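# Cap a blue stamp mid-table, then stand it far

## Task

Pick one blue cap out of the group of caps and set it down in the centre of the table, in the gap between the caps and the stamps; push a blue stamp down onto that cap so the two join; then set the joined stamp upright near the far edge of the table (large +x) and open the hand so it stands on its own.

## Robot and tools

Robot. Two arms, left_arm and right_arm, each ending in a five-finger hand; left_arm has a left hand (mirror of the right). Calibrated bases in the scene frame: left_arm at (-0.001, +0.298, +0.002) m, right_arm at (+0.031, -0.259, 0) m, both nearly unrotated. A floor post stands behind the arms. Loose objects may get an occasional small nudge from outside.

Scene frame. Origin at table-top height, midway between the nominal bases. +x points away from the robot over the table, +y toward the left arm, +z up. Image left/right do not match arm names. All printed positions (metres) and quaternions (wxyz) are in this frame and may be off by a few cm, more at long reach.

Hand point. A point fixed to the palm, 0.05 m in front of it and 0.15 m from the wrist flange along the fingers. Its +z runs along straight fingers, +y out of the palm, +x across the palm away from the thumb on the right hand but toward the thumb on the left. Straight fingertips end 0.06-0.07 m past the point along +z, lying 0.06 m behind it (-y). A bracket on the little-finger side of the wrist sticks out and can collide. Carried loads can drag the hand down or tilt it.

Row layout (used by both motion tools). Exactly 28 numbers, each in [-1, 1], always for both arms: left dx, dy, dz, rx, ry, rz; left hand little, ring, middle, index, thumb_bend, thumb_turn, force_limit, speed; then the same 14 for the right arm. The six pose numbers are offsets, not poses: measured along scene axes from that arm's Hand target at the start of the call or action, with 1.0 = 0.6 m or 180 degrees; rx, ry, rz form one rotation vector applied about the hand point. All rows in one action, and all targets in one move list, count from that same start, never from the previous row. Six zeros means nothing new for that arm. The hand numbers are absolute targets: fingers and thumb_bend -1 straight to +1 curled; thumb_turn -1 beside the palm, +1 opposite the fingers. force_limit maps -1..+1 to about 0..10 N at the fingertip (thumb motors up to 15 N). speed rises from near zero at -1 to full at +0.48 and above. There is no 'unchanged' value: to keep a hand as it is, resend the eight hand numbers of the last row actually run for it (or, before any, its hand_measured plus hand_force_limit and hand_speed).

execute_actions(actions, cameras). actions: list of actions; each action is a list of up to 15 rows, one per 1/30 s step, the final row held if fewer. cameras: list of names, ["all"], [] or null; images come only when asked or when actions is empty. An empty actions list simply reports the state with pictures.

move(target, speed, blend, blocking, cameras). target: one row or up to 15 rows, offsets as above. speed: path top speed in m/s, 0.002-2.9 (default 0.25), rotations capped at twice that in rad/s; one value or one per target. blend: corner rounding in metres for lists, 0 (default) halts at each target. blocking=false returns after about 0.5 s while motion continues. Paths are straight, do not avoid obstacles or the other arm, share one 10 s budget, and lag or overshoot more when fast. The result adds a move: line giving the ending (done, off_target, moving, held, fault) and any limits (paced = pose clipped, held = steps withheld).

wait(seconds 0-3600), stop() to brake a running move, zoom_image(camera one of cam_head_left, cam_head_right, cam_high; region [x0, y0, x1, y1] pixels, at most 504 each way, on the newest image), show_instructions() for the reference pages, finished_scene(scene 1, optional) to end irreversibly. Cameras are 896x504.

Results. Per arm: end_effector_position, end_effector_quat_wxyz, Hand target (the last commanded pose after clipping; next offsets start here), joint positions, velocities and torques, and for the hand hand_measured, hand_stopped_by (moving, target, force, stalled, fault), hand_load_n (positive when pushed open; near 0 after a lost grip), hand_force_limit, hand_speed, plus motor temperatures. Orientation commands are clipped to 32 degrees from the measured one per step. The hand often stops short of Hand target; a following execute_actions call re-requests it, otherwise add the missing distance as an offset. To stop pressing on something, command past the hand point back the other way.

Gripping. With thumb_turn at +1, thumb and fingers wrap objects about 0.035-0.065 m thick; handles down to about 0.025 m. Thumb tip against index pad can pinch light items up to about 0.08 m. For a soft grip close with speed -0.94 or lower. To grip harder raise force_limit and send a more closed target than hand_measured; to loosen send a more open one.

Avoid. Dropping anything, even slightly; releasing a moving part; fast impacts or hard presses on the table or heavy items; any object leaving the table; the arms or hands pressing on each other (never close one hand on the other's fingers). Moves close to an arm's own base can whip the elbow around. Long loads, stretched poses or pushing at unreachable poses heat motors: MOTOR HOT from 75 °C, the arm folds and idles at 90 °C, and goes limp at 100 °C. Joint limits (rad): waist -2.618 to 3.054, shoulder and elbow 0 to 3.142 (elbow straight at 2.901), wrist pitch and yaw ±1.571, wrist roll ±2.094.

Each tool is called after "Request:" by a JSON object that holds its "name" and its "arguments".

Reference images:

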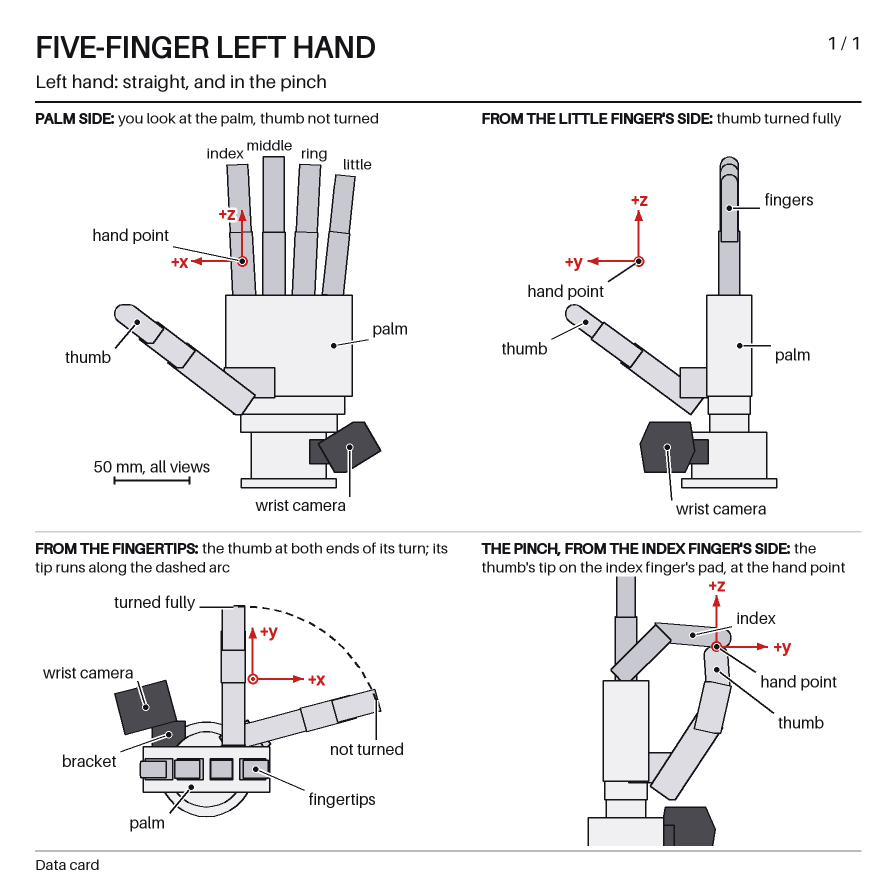

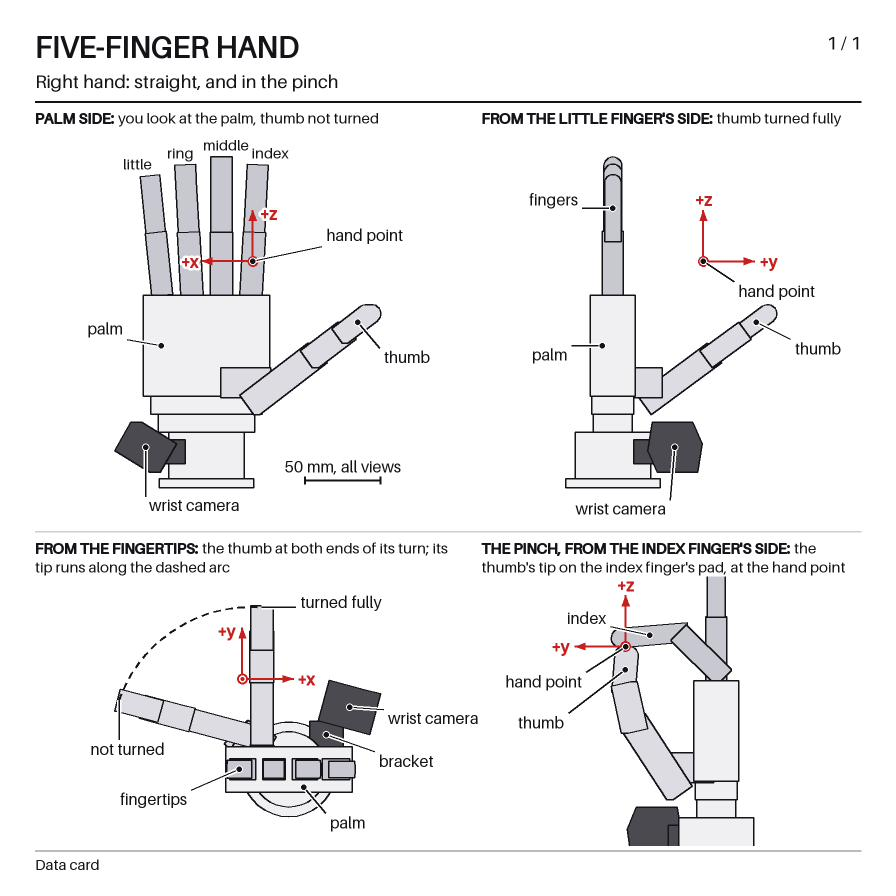

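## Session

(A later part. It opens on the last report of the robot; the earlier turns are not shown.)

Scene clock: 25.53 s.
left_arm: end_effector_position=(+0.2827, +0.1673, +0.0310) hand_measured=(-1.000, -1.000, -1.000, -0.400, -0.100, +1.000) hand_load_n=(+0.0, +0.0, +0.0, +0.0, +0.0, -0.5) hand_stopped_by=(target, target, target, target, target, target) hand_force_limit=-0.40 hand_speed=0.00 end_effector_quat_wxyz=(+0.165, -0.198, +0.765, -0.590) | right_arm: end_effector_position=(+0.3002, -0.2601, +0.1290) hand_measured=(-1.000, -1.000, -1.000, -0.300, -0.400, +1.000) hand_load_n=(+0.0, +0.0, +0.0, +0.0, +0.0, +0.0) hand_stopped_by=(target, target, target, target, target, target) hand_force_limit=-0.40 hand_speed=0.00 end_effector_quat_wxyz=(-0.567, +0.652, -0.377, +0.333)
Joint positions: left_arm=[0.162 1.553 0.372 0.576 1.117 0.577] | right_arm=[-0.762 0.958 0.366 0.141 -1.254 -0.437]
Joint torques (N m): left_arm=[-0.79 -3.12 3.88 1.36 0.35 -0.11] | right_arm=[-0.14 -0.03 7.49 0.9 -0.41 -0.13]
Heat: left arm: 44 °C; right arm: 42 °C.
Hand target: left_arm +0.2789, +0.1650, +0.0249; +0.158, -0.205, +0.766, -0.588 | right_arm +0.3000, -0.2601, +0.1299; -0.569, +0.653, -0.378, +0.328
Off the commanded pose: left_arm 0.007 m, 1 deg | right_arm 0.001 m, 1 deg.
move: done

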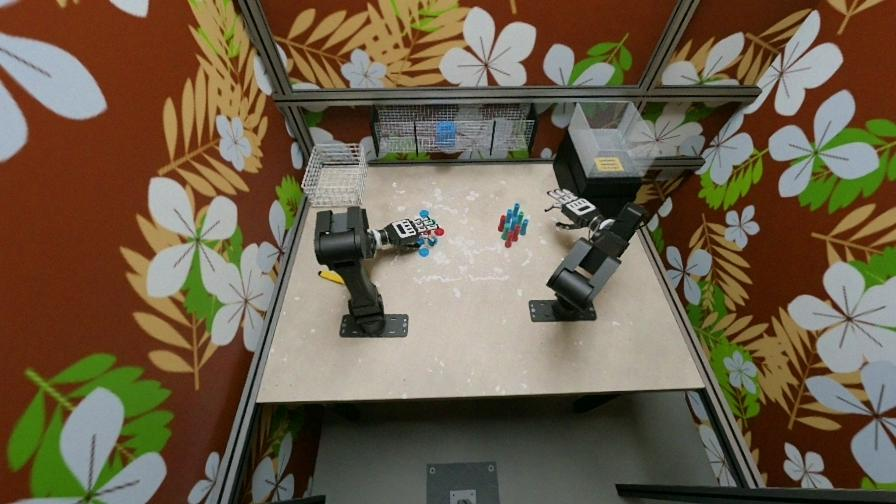

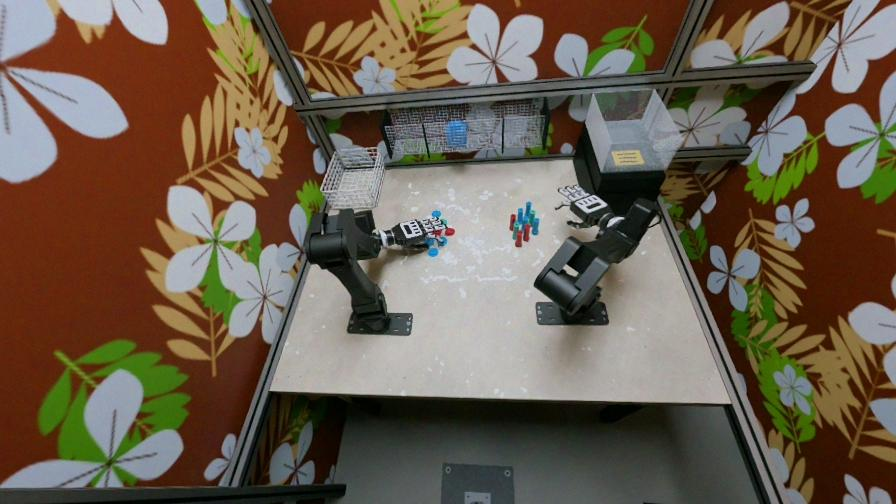

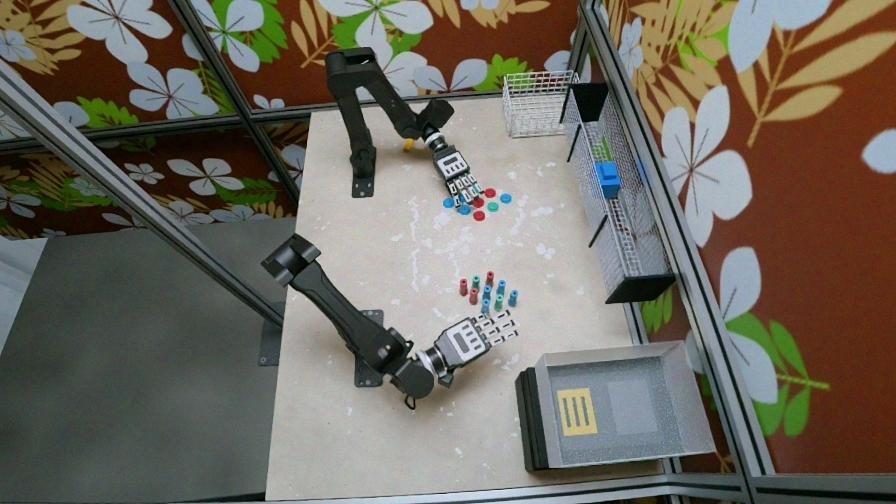

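Request:
{"name": "move", "arguments": {"target": [[-0.014,0.0,-0.013,0,0,0, -1, -1, -1, -0.4, -0.1, 1, -0.4, 0, 0,0,0, 0,0,0, -1, -1, -1, -0.3, -0.4, 1, -0.4, 0]], "speed": 0.08, "cameras": ["cam_head_left","cam_high"]}}

Request:
{"name": "zoom_image", "arguments": {"camera": "cam_head_left", "region": [400, 225, 450, 265]}}

Request:
{"name": "zoom_image", "arguments": {"camera": "cam_high", "region": [430, 175, 490, 225]}}

Scene clock: 26.93 s.
left_arm: end_effector_position=(+0.2740, +0.1660, +0.0226) hand_measured=(-1.000, -1.000, -1.000, -0.400, -0.100, +1.000) hand_load_n=(+0.0, +0.0, +0.0, +0.0, +0.0, +0.0) hand_stopped_by=(target, target, target, target, target, target) hand_force_limit=-0.40 hand_speed=0.00 end_effector_quat_wxyz=(+0.163, -0.200, +0.765, -0.590) | right_arm: end_effector_position=(+0.3002, -0.2601, +0.1290) hand_measured=(-1.000, -1.000, -1.000, -0.300, -0.400, +1.000) hand_load_n=(+0.0, +0.0, +0.0, +0.0, +0.0, +0.0) hand_stopped_by=(target, target, target, target, target, target) hand_force_limit=-0.40 hand_speed=0.00 end_effector_quat_wxyz=(-0.567, +0.652, -0.377, +0.333)
Joint positions: left_arm=[0.162 1.567 0.33 0.625 1.117 0.577] | right_arm=[-0.762 0.958 0.366 0.141 -1.254 -0.437]
Joint torques (N m): left_arm=[-0.31 -3.02 3.67 1.29 0.4 -0.03] | right_arm=[-0.14 -0.05 7.5 0.9 -0.41 -0.13]
Heat: left arm: 44 °C; right arm: 42 °C.
Hand target: left_arm +0.2707, +0.1650, +0.0172; +0.158, -0.205, +0.766, -0.588 | right_arm +0.3000, -0.2601, +0.1299; -0.569, +0.653, -0.378, +0.328
Off the commanded pose: left_arm 0.007 m, 1 deg | right_arm 0.001 m, 1 deg.
move: done

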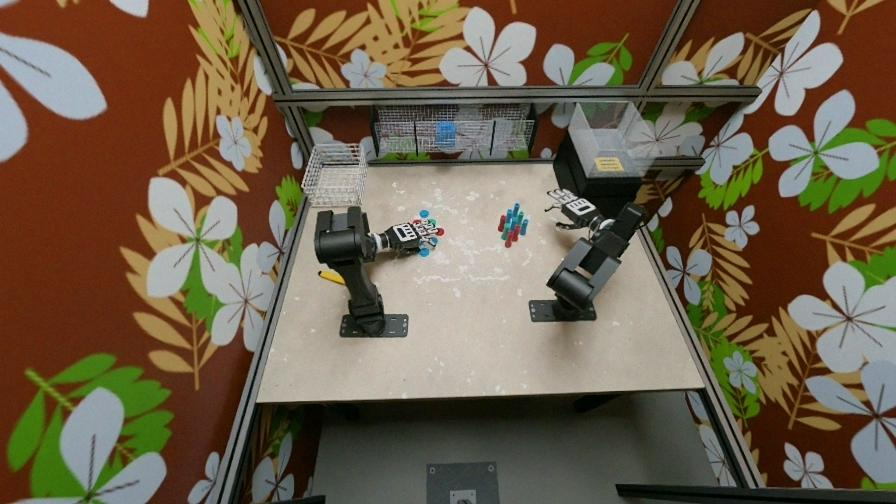

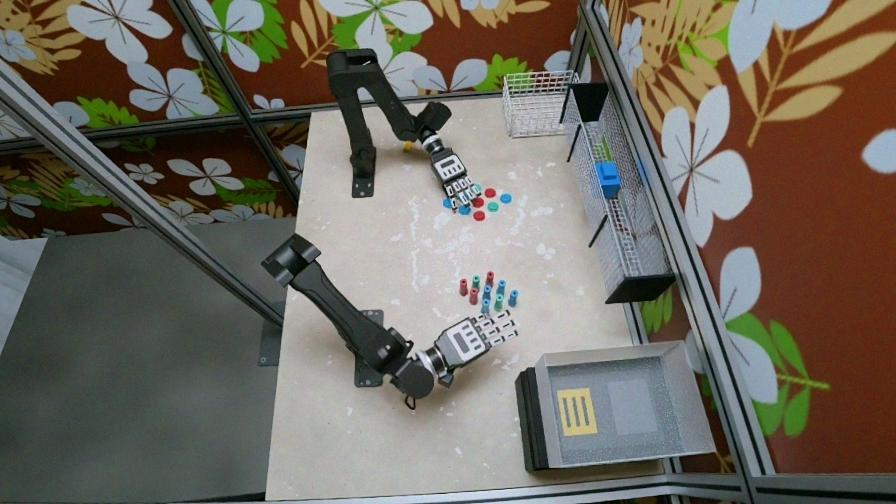

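Scaled by 10.080 from the camera's image (finer frame: 1280x720).

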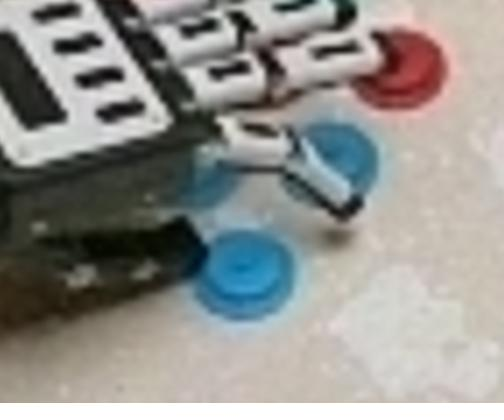

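Scaled by 8.400 from the camera's image (finer frame: 1280x720).

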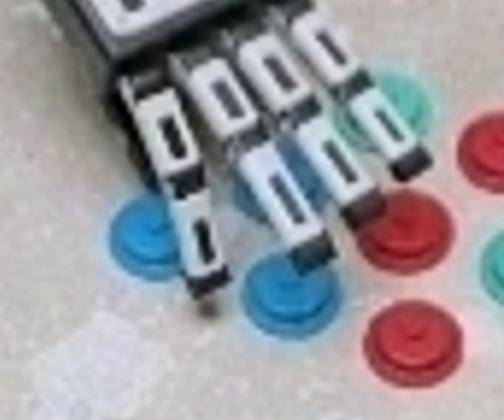

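Request:
{"name": "move", "arguments": {"target": [[-0.0058,0.0083,-0.019,0,0,0, -1, -1, -1, -0.4, -0.1, 1, -0.4, 0, 0,0,0, 0,0,0, -1, -1, -1, -0.3, -0.4, 1, -0.4, 0]], "speed": 0.06, "cameras": ["cam_head_left","cam_head_right","cam_high"]}}

Request:
{"name": "zoom_image", "arguments": {"camera": "cam_head_left", "region": [400, 225, 450, 265]}}

Request:
{"name": "zoom_image", "arguments": {"camera": "cam_head_right", "region": [410, 225, 460, 265]}}

Request:
{"name": "zoom_image", "arguments": {"camera": "cam_high", "region": [430, 175, 490, 225]}}

Scene clock: 28.67 s.
left_arm: end_effector_position=(+0.2701, +0.1683, +0.0101) hand_measured=(-1.000, -1.000, -1.000, -0.400, -0.100, +1.000) hand_load_n=(+0.0, +0.0, +0.0, +0.0, +0.0, +0.0) hand_stopped_by=(target, target, target, target, target, target) hand_force_limit=-0.40 hand_speed=0.00 end_effector_quat_wxyz=(+0.159, -0.203, +0.767, -0.588) | right_arm: end_effector_position=(+0.3002, -0.2601, +0.1290) hand_measured=(-1.000, -1.000, -1.000, -0.300, -0.400, +1.000) hand_load_n=(+0.0, +0.0, +0.0, +0.0, +0.5, +0.0) hand_stopped_by=(target, target, target, target, target, target) hand_force_limit=-0.40 hand_speed=0.00 end_effector_quat_wxyz=(-0.567, +0.652, -0.377, +0.333)
Joint positions: left_arm=[0.173 1.622 0.314 0.666 1.124 0.599] | right_arm=[-0.762 0.958 0.366 0.141 -1.254 -0.437]
Joint torques (N m): left_arm=[0.99 -3.11 3.34 1.29 0.56 0.12] | right_arm=[-0.13 -0.03 7.49 0.91 -0.4 -0.13]
Heat: left arm: 44 °C; right arm: 42 °C.
Hand target: left_arm +0.2672, +0.1700, +0.0058; +0.158, -0.204, +0.766, -0.588 | right_arm +0.3000, -0.2601, +0.1299; -0.569, +0.653, -0.378, +0.328
Off the commanded pose: left_arm 0.005 m, 0 deg | right_arm 0.001 m, 1 deg.
move: done

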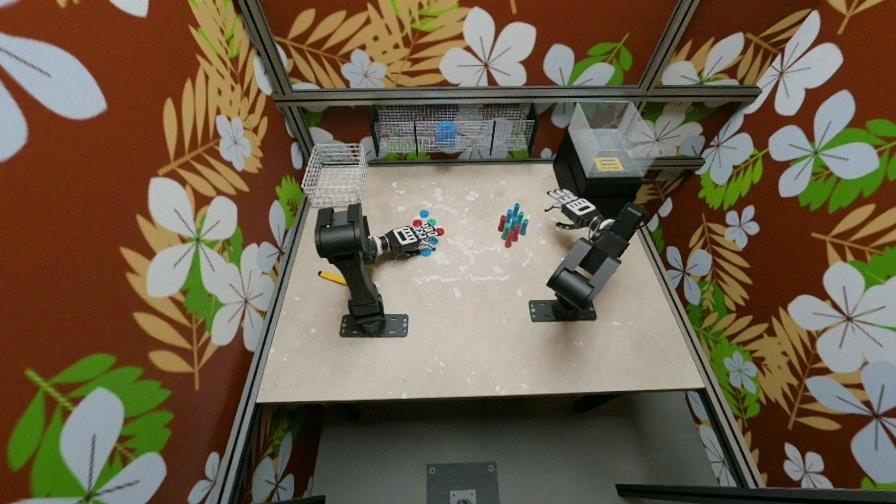

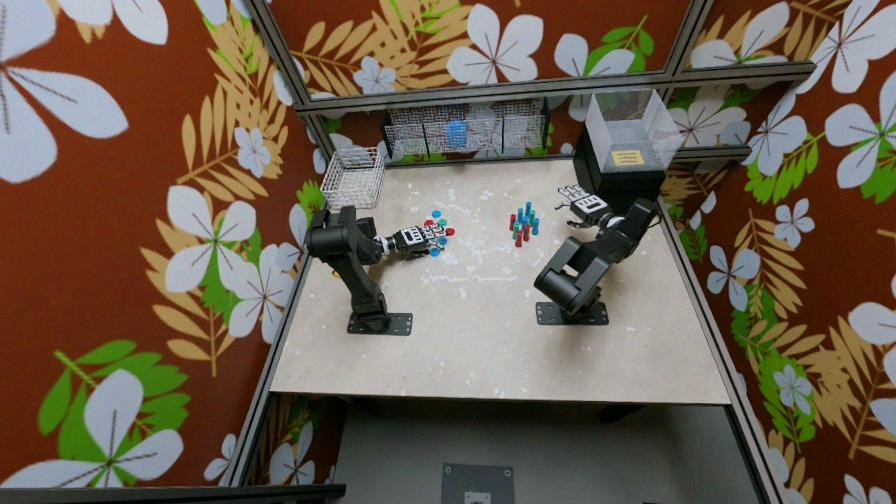

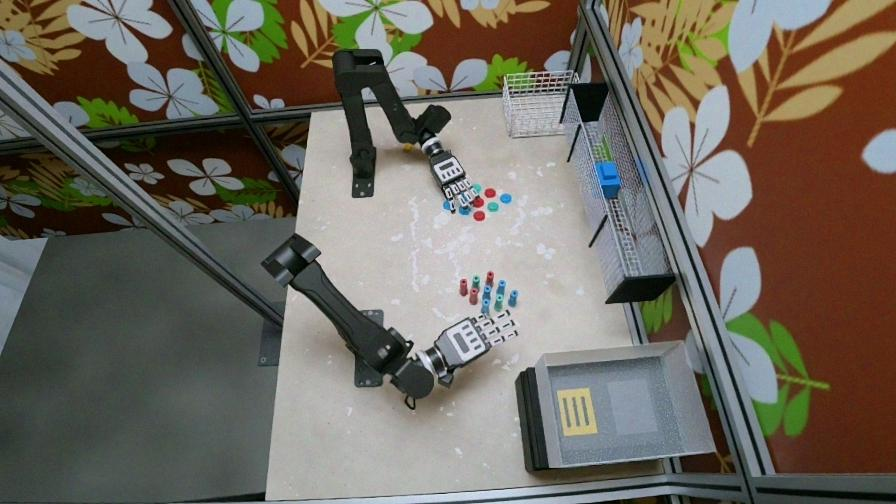

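Scaled by 10.080 from the camera's image (finer frame: 1280x720).

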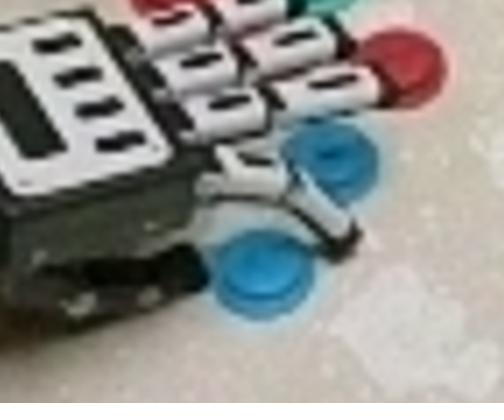

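Scaled by 10.080 from the camera's image (finer frame: 1280x720).

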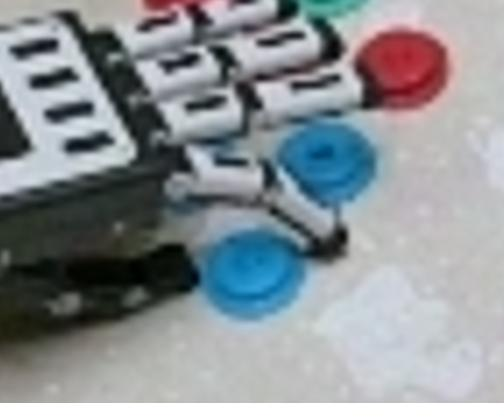

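Scaled by 8.400 from the camera's image (finer frame: 1280x720).

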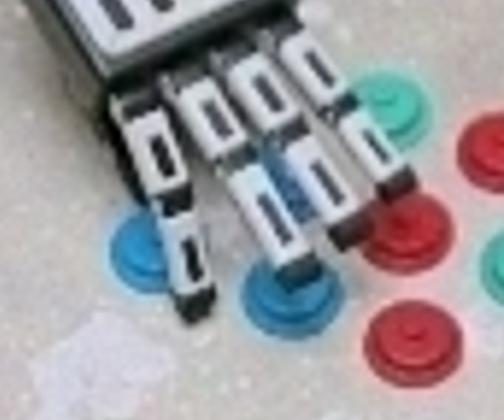

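Request:
{"name": "move", "arguments": {"target": [[0,0,-0.0055,0,0,0, -1, -1, -1, -0.4, -0.1, 1, -0.4, 0, 0,0,0, 0,0,0, -1, -1, -1, -0.3, -0.4, 1, -0.4, 0],[0,0,-0.0055,0,0,0, -1, -1, -1, 0.1, -0.1, 1, -0.4, -0.92, 0,0,0, 0,0,0, -1, -1, -1, -0.3, -0.4, 1, -0.4, 0]], "speed": 0.03, "cameras": ["cam_head_left","cam_head_right","cam_high"]}}

Request:
{"name": "zoom_image", "arguments": {"camera": "cam_head_left", "region": [400, 225, 450, 265]}}

Request:
{"name": "zoom_image", "arguments": {"camera": "cam_high", "region": [430, 175, 490, 225]}}

Scene clock: 31.03 s.
left_arm: end_effector_position=(+0.2710, +0.1670, +0.0105) hand_measured=(-1.000, -1.000, -1.000, -0.214, -0.100, +1.000) hand_load_n=(-0.5, +0.0, +0.0, +2.0, +0.0, +0.0) hand_stopped_by=(target, target, target, force, target, target) hand_force_limit=-0.40 hand_speed=-0.92 end_effector_quat_wxyz=(+0.163, -0.192, +0.765, -0.593) | right_arm: end_effector_position=(+0.3002, -0.2601, +0.1290) hand_measured=(-1.000, -1.000, -1.000, -0.300, -0.400, +1.000) hand_load_n=(+0.0, +0.0, +0.0, +0.0, +0.0, +0.0) hand_stopped_by=(target, target, target, target, target, target) hand_force_limit=-0.40 hand_speed=0.00 end_effector_quat_wxyz=(-0.567, +0.652, -0.377, +0.333)
Joint positions: left_arm=[0.173 1.641 0.31 0.707 1.14 0.6] | right_arm=[-0.762 0.958 0.366 0.141 -1.254 -0.437]
Joint torques (N m): left_arm=[0.98 -2.97 3.17 1.16 0.38 0.09] | right_arm=[-0.14 -0.03 7.49 0.91 -0.4 -0.12]
Heat: left arm: 44 °C; right arm: 42 °C.
Hand target: left_arm +0.2670, +0.1699, +0.0024; +0.157, -0.205, +0.766, -0.588 | right_arm +0.3000, -0.2601, +0.1299; -0.569, +0.653, -0.378, +0.328
Off the commanded pose: left_arm 0.009 m, 2 deg | right_arm 0.001 m, 1 deg.
move: done

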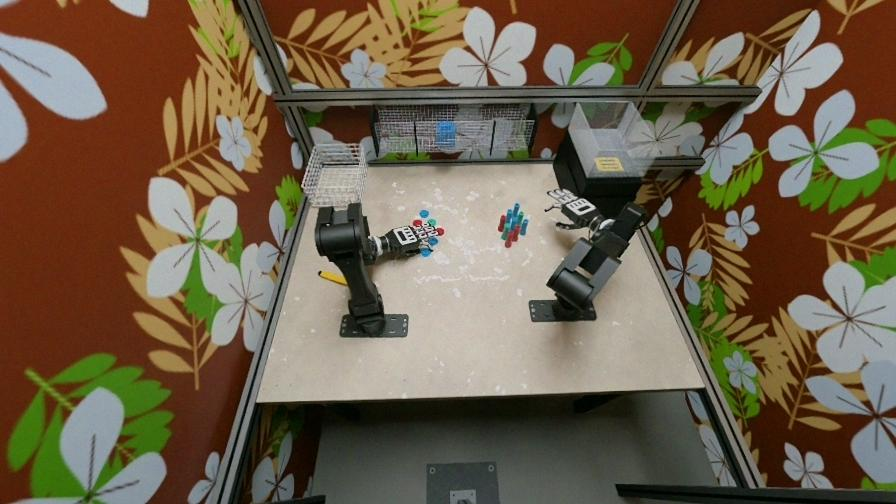

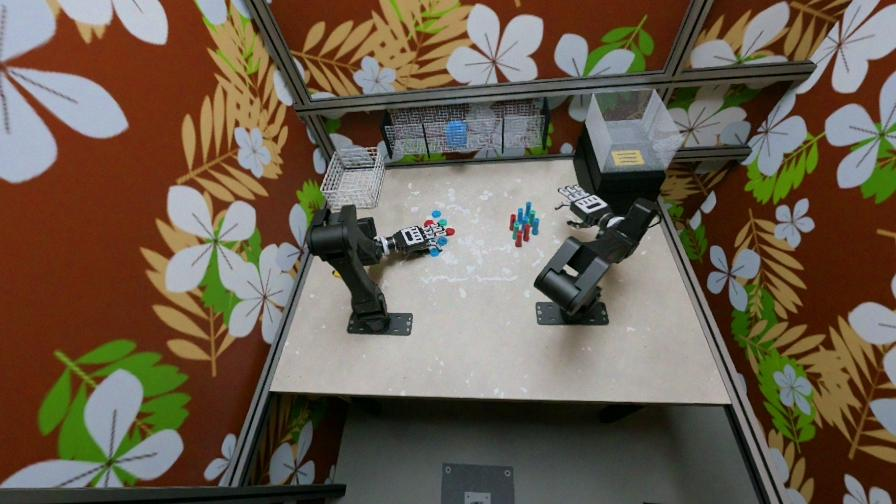

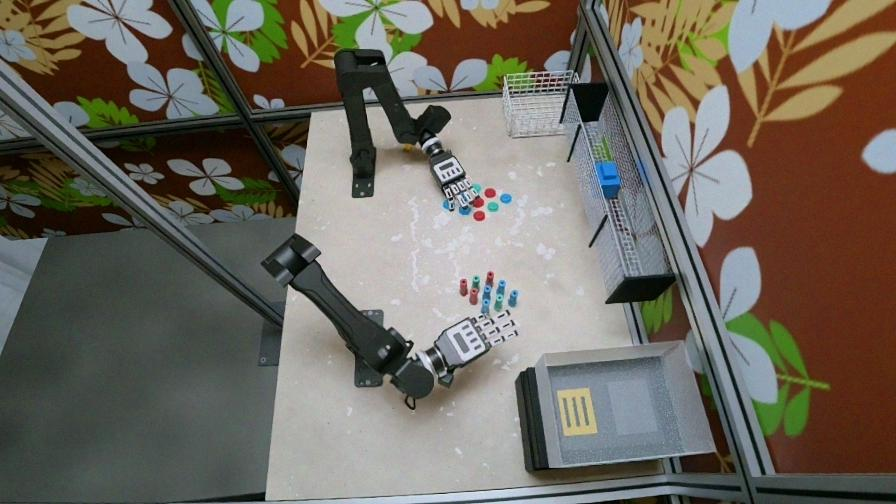

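Scaled by 10.080 from the camera's image (finer frame: 1280x720).

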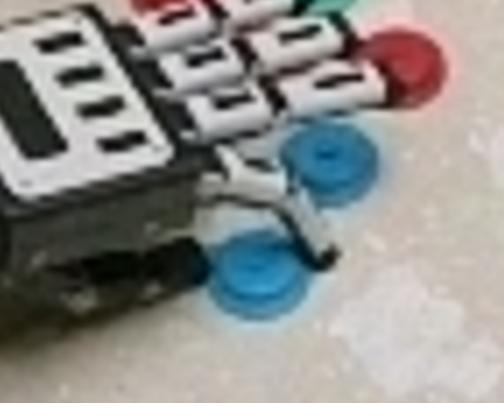

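Scaled by 8.400 from the camera's image (finer frame: 1280x720).

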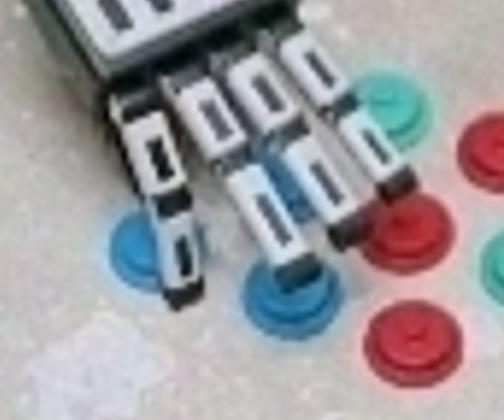

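Request:
{"name": "move", "arguments": {"target": [[0,0,0.04,0,0,0, -1, -1, -1, 0.1, -0.1, 1, -0.4, -0.92, 0,0,0, 0,0,0, -1, -1, -1, -0.3, -0.4, 1, -0.4, 0]], "speed": 0.05, "cameras": ["cam_head_left","cam_head_right","cam_high"]}}

Request:
{"name": "zoom_image", "arguments": {"camera": "cam_head_left", "region": [400, 225, 450, 265]}}

Request:
{"name": "zoom_image", "arguments": {"camera": "cam_high", "region": [430, 175, 490, 225]}}

Scene clock: 32.67 s.
left_arm: end_effector_position=(+0.2602, +0.1653, +0.0220) hand_measured=(-1.000, -1.000, -1.000, -0.214, -0.100, +1.000) hand_load_n=(+0.0, +0.0, +0.0, +0.0, +0.5, +0.0) hand_stopped_by=(target, target, target, force, target, target) hand_force_limit=-0.40 hand_speed=-0.92 end_effector_quat_wxyz=(+0.143, -0.207, +0.766, -0.591) | right_arm: end_effector_position=(+0.3002, -0.2601, +0.1290) hand_measured=(-1.000, -1.000, -1.000, -0.300, -0.400, +1.000) hand_load_n=(+0.0, +0.0, +0.0, +0.0, +0.0, +0.0) hand_stopped_by=(target, target, target, target, target, target) hand_force_limit=-0.40 hand_speed=0.00 end_effector_quat_wxyz=(-0.567, +0.652, -0.377, +0.333)
Joint positions: left_arm=[0.173 1.53 0.319 0.538 1.14 0.6] | right_arm=[-0.762 0.958 0.366 0.141 -1.254 -0.437]
Joint torques (N m): left_arm=[1.01 -5.15 5.59 1.06 0.41 0.08] | right_arm=[-0.13 -0.05 7.49 0.91 -0.4 -0.13]
Heat: left arm: 44 °C; right arm: 42 °C.
Hand target: left_arm +0.2670, +0.1699, +0.0264; +0.157, -0.205, +0.766, -0.588 | right_arm +0.3000, -0.2601, +0.1299; -0.569, +0.653, -0.378, +0.328
Off the commanded pose: left_arm 0.009 m, 2 deg | right_arm 0.001 m, 1 deg.
move: done

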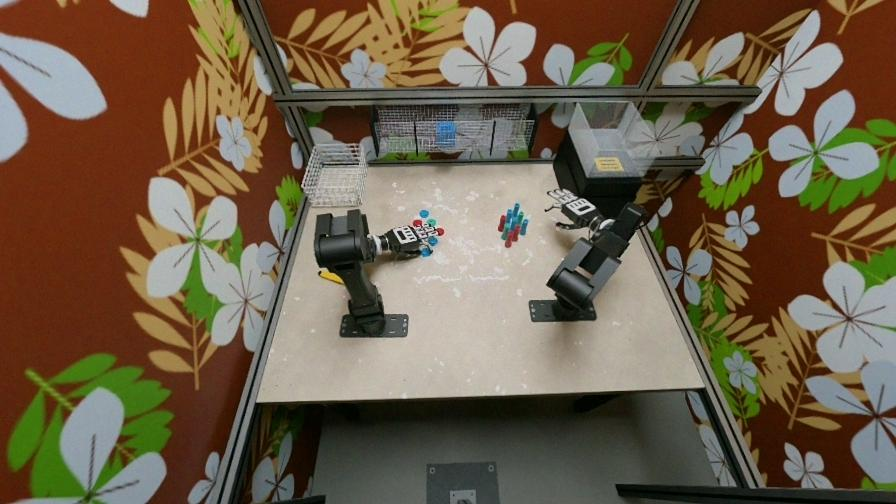

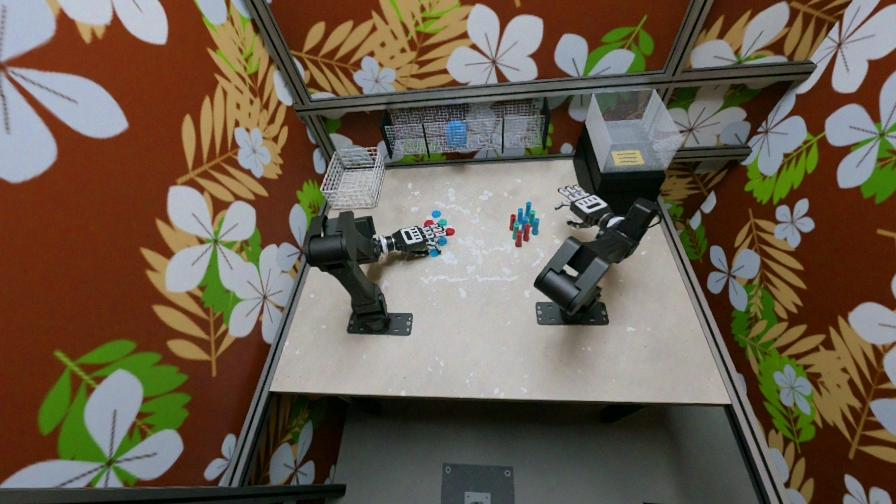

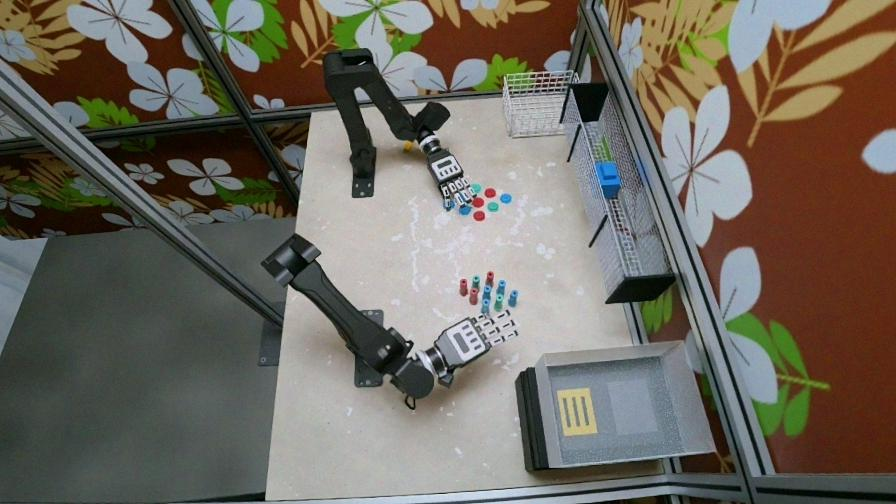

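Scaled by 10.080 from the camera's image (finer frame: 1280x720).

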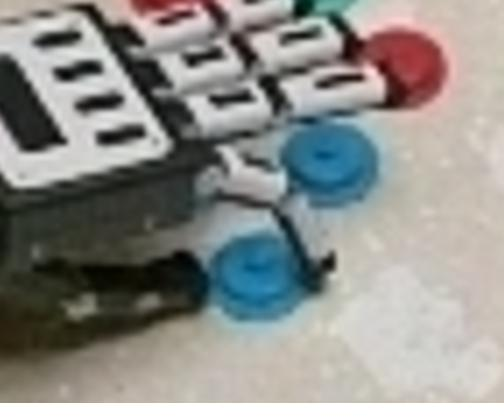

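Scaled by 8.400 from the camera's image (finer frame: 1280x720).

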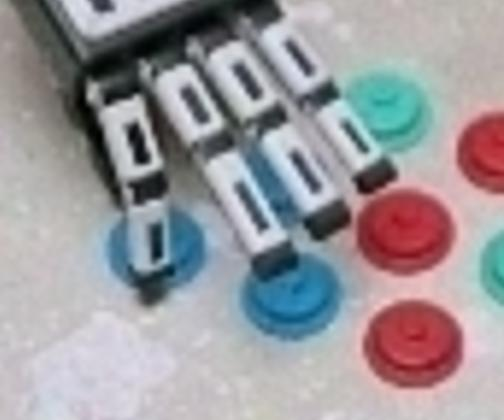

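Request:
{"name": "move", "arguments": {"target": [[0,0,0.0143,0,0,0, -1, -1, -1, -0.4, -0.1, 1, -0.4, -0.3, 0,0,0, 0,0,0, -1, -1, -1, -0.3, -0.4, 1, -0.4, 0],[0.01,-0.0115,0.0143,-0.0337,-0.0195,0, -1, -1, -1, -0.4, -0.1, 1, -0.4, -0.3, 0,0,0, 0,0,0, -1, -1, -1, -0.3, -0.4, 1, -0.4, 0]], "speed": 0.08, "cameras": ["cam_head_left","cam_head_right","cam_high"]}}

Request:
{"name": "zoom_image", "arguments": {"camera": "cam_head_left", "region": [400, 225, 450, 265]}}

Request:
{"name": "zoom_image", "arguments": {"camera": "cam_high", "region": [430, 175, 490, 225]}}

Scene clock: 36.80 s.
left_arm: end_effector_position=(+0.2775, +0.1626, +0.0384) hand_measured=(-1.000, -1.000, -1.000, -0.400, -0.100, +1.000) hand_load_n=(+0.0, +0.0, +0.0, +0.0, +0.5, +0.0) hand_stopped_by=(target, target, target, target, target, target) hand_force_limit=-0.40 hand_speed=-0.30 end_effector_quat_wxyz=(+0.179, -0.187, +0.731, -0.631) | right_arm: end_effector_position=(+0.3002, -0.2601, +0.1290) hand_measured=(-1.000, -1.000, -1.000, -0.300, -0.400, +1.000) hand_load_n=(+0.0, +0.0, +0.0, +0.0, +0.0, +0.0) hand_stopped_by=(target, target, target, target, target, target) hand_force_limit=-0.40 hand_speed=0.00 end_effector_quat_wxyz=(-0.567, +0.652, -0.377, +0.333)
Joint positions: left_arm=[0.19 1.653 0.269 0.996 1.193 0.388] | right_arm=[-0.762 0.958 0.366 0.141 -1.254 -0.437]
Joint torques (N m): left_arm=[0.84 -3.1 3.11 1.37 0.44 -0.11] | right_arm=[-0.16 -0.05 7.5 0.9 -0.4 -0.13]
Heat: left arm: 44 °C; right arm: 42 °C.
Hand target: left_arm +0.2730, +0.1631, +0.0350; +0.170, -0.194, +0.729, -0.634 | right_arm +0.3000, -0.2601, +0.1299; -0.569, +0.653, -0.378, +0.328
Off the commanded pose: left_arm 0.006 m, 1 deg | right_arm 0.001 m, 1 deg.
move: done

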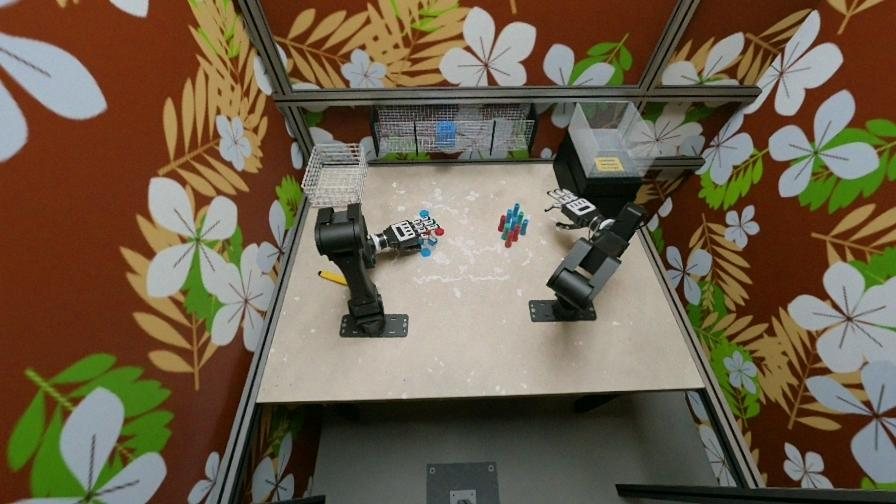

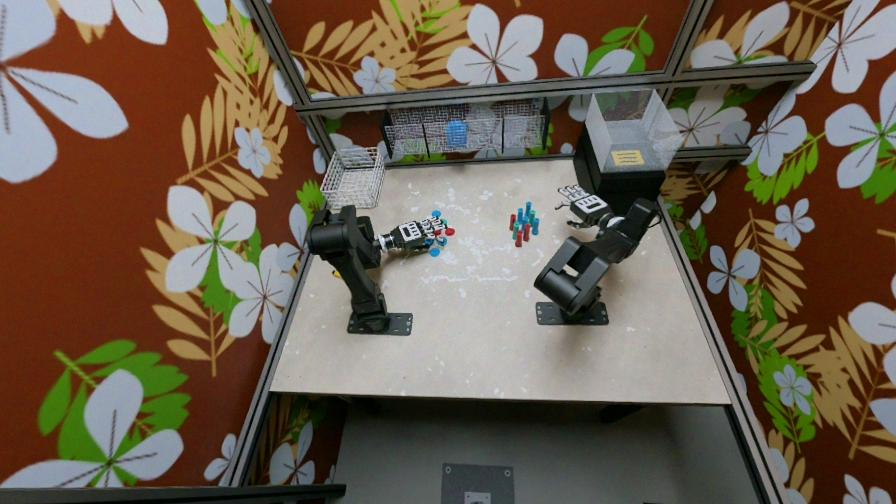

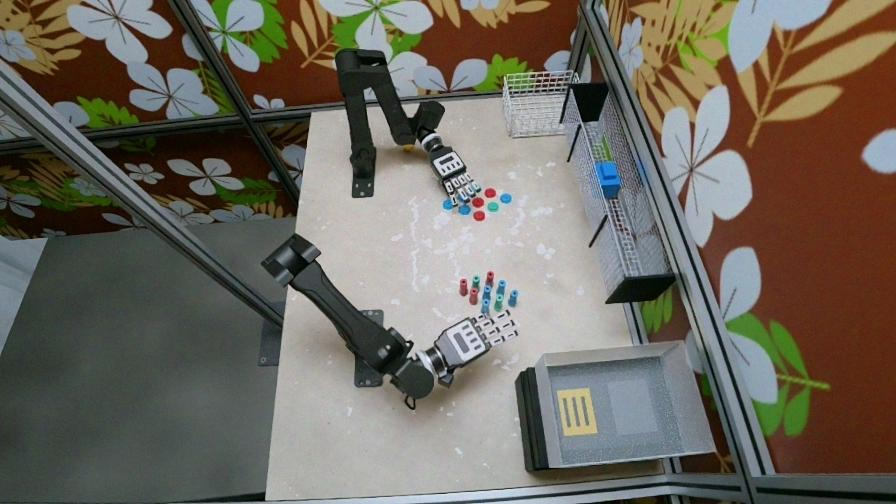

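Scaled by 10.080 from the camera's image (finer frame: 1280x720).

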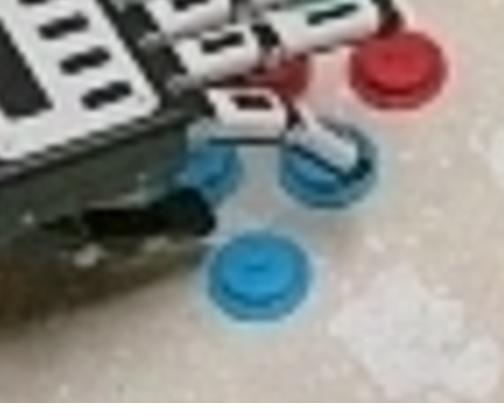

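Scaled by 8.400 from the camera's image (finer frame: 1280x720).

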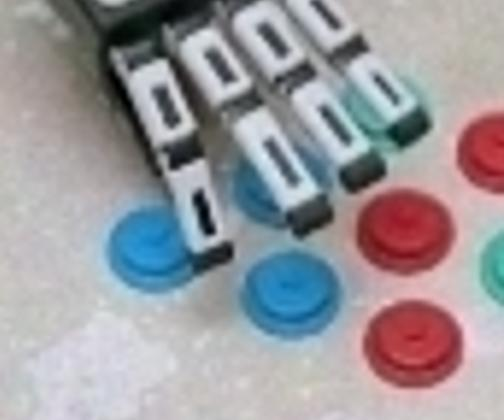

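Request:
{"name": "move", "arguments": {"target": [[-0.003,-0.0008,-0.0458,0,0,0, -1, -1, -1, -0.4, -0.1, 1, -0.4, -0.3, 0,0,0, 0,0,0, -1, -1, -1, -0.3, -0.4, 1, -0.4, 0]], "speed": 0.06, "cameras": ["cam_head_left","cam_head_right","cam_high"]}}

Request:
{"name": "zoom_image", "arguments": {"camera": "cam_head_left", "region": [400, 225, 450, 265]}}

Request:
{"name": "zoom_image", "arguments": {"camera": "cam_high", "region": [430, 175, 490, 225]}}

Scene clock: 38.77 s.
left_arm: end_effector_position=(+0.2743, +0.1613, +0.0115) hand_measured=(-1.000, -1.000, -1.000, -0.400, -0.100, +1.000) hand_load_n=(+0.0, +0.0, +0.0, +0.0, +0.0, +0.0) hand_stopped_by=(target, target, target, target, target, target) hand_force_limit=-0.40 hand_speed=-0.30 end_effector_quat_wxyz=(+0.175, -0.184, +0.730, -0.634) | right_arm: end_effector_position=(+0.3002, -0.2601, +0.1290) hand_measured=(-1.000, -1.000, -1.000, -0.300, -0.400, +1.000) hand_load_n=(+0.0, +0.0, +0.0, +0.0, +0.0, +0.0) hand_stopped_by=(target, target, target, target, target, target) hand_force_limit=-0.40 hand_speed=0.00 end_effector_quat_wxyz=(-0.567, +0.652, -0.377, +0.333)
Joint positions: left_arm=[0.191 1.861 0.246 1.23 1.204 0.385] | right_arm=[-0.762 0.958 0.366 0.141 -1.254 -0.437]
Joint torques (N m): left_arm=[0.76 -3.55 2.11 1.38 0.32 -0.11] | right_arm=[-0.12 -0.03 7.49 0.91 -0.41 -0.12]
Motor temperatures (°C): left_arm=[32 31 38 44 30 28] | right_arm=[34 30 34 42 31 31]
Heat: left arm: 44 °C; right arm: 42 °C.
Hand target: left_arm +0.2713, +0.1625, +0.0075; +0.170, -0.194, +0.729, -0.634 | right_arm +0.3000, -0.2601, +0.1299; -0.569, +0.653, -0.378, +0.328
Off the commanded pose: left_arm 0.005 m, 1 deg | right_arm 0.001 m, 1 deg.
move: done

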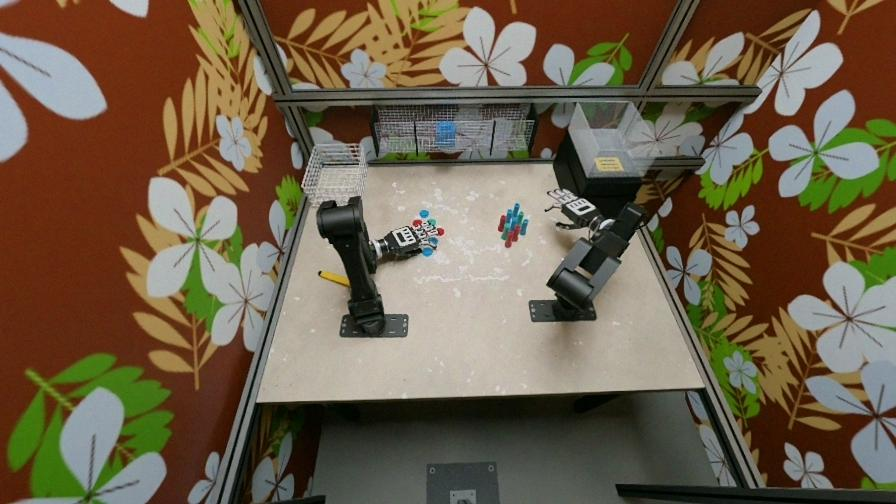

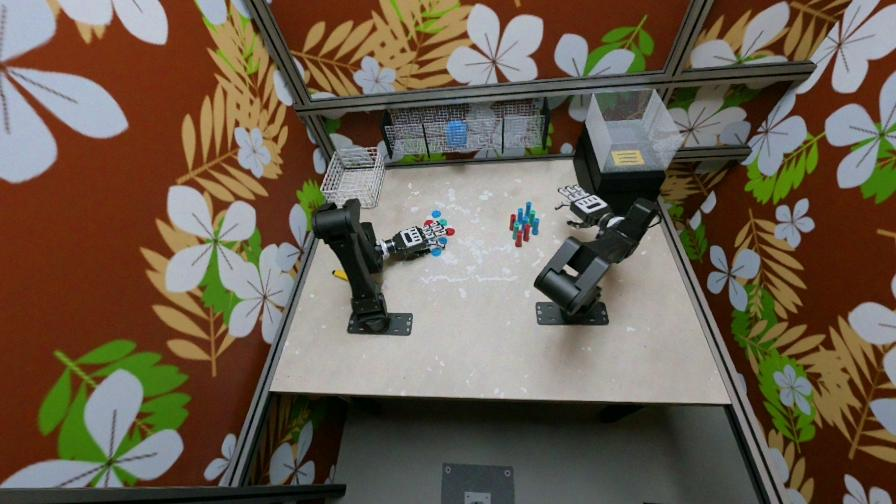

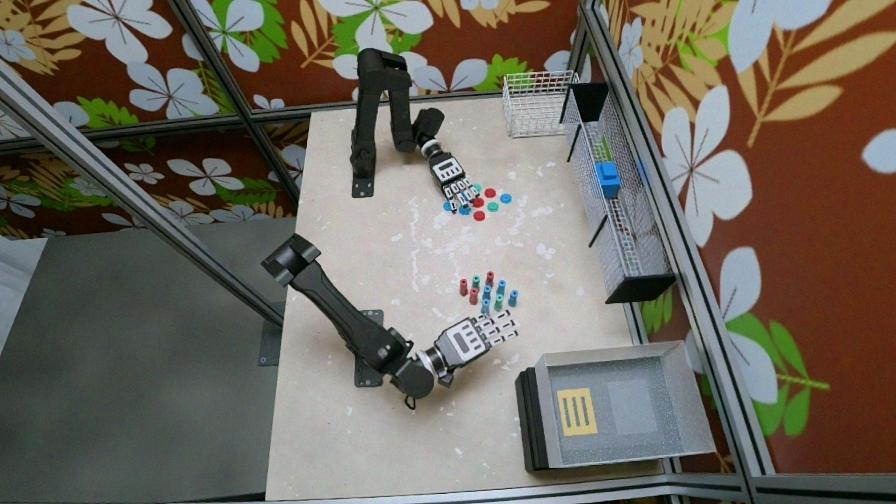

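Scaled by 10.080 from the camera's image (finer frame: 1280x720).

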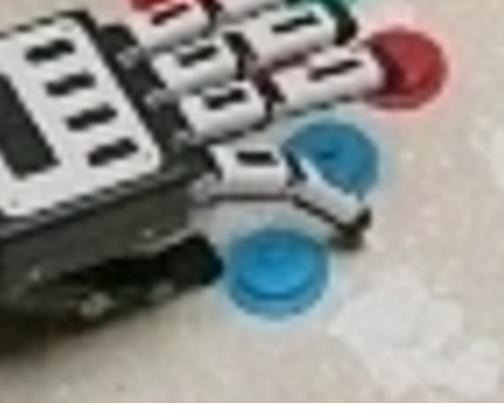

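Scaled by 8.400 from the camera's image (finer frame: 1280x720).

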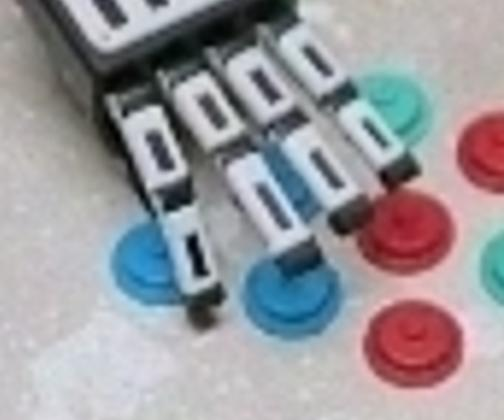

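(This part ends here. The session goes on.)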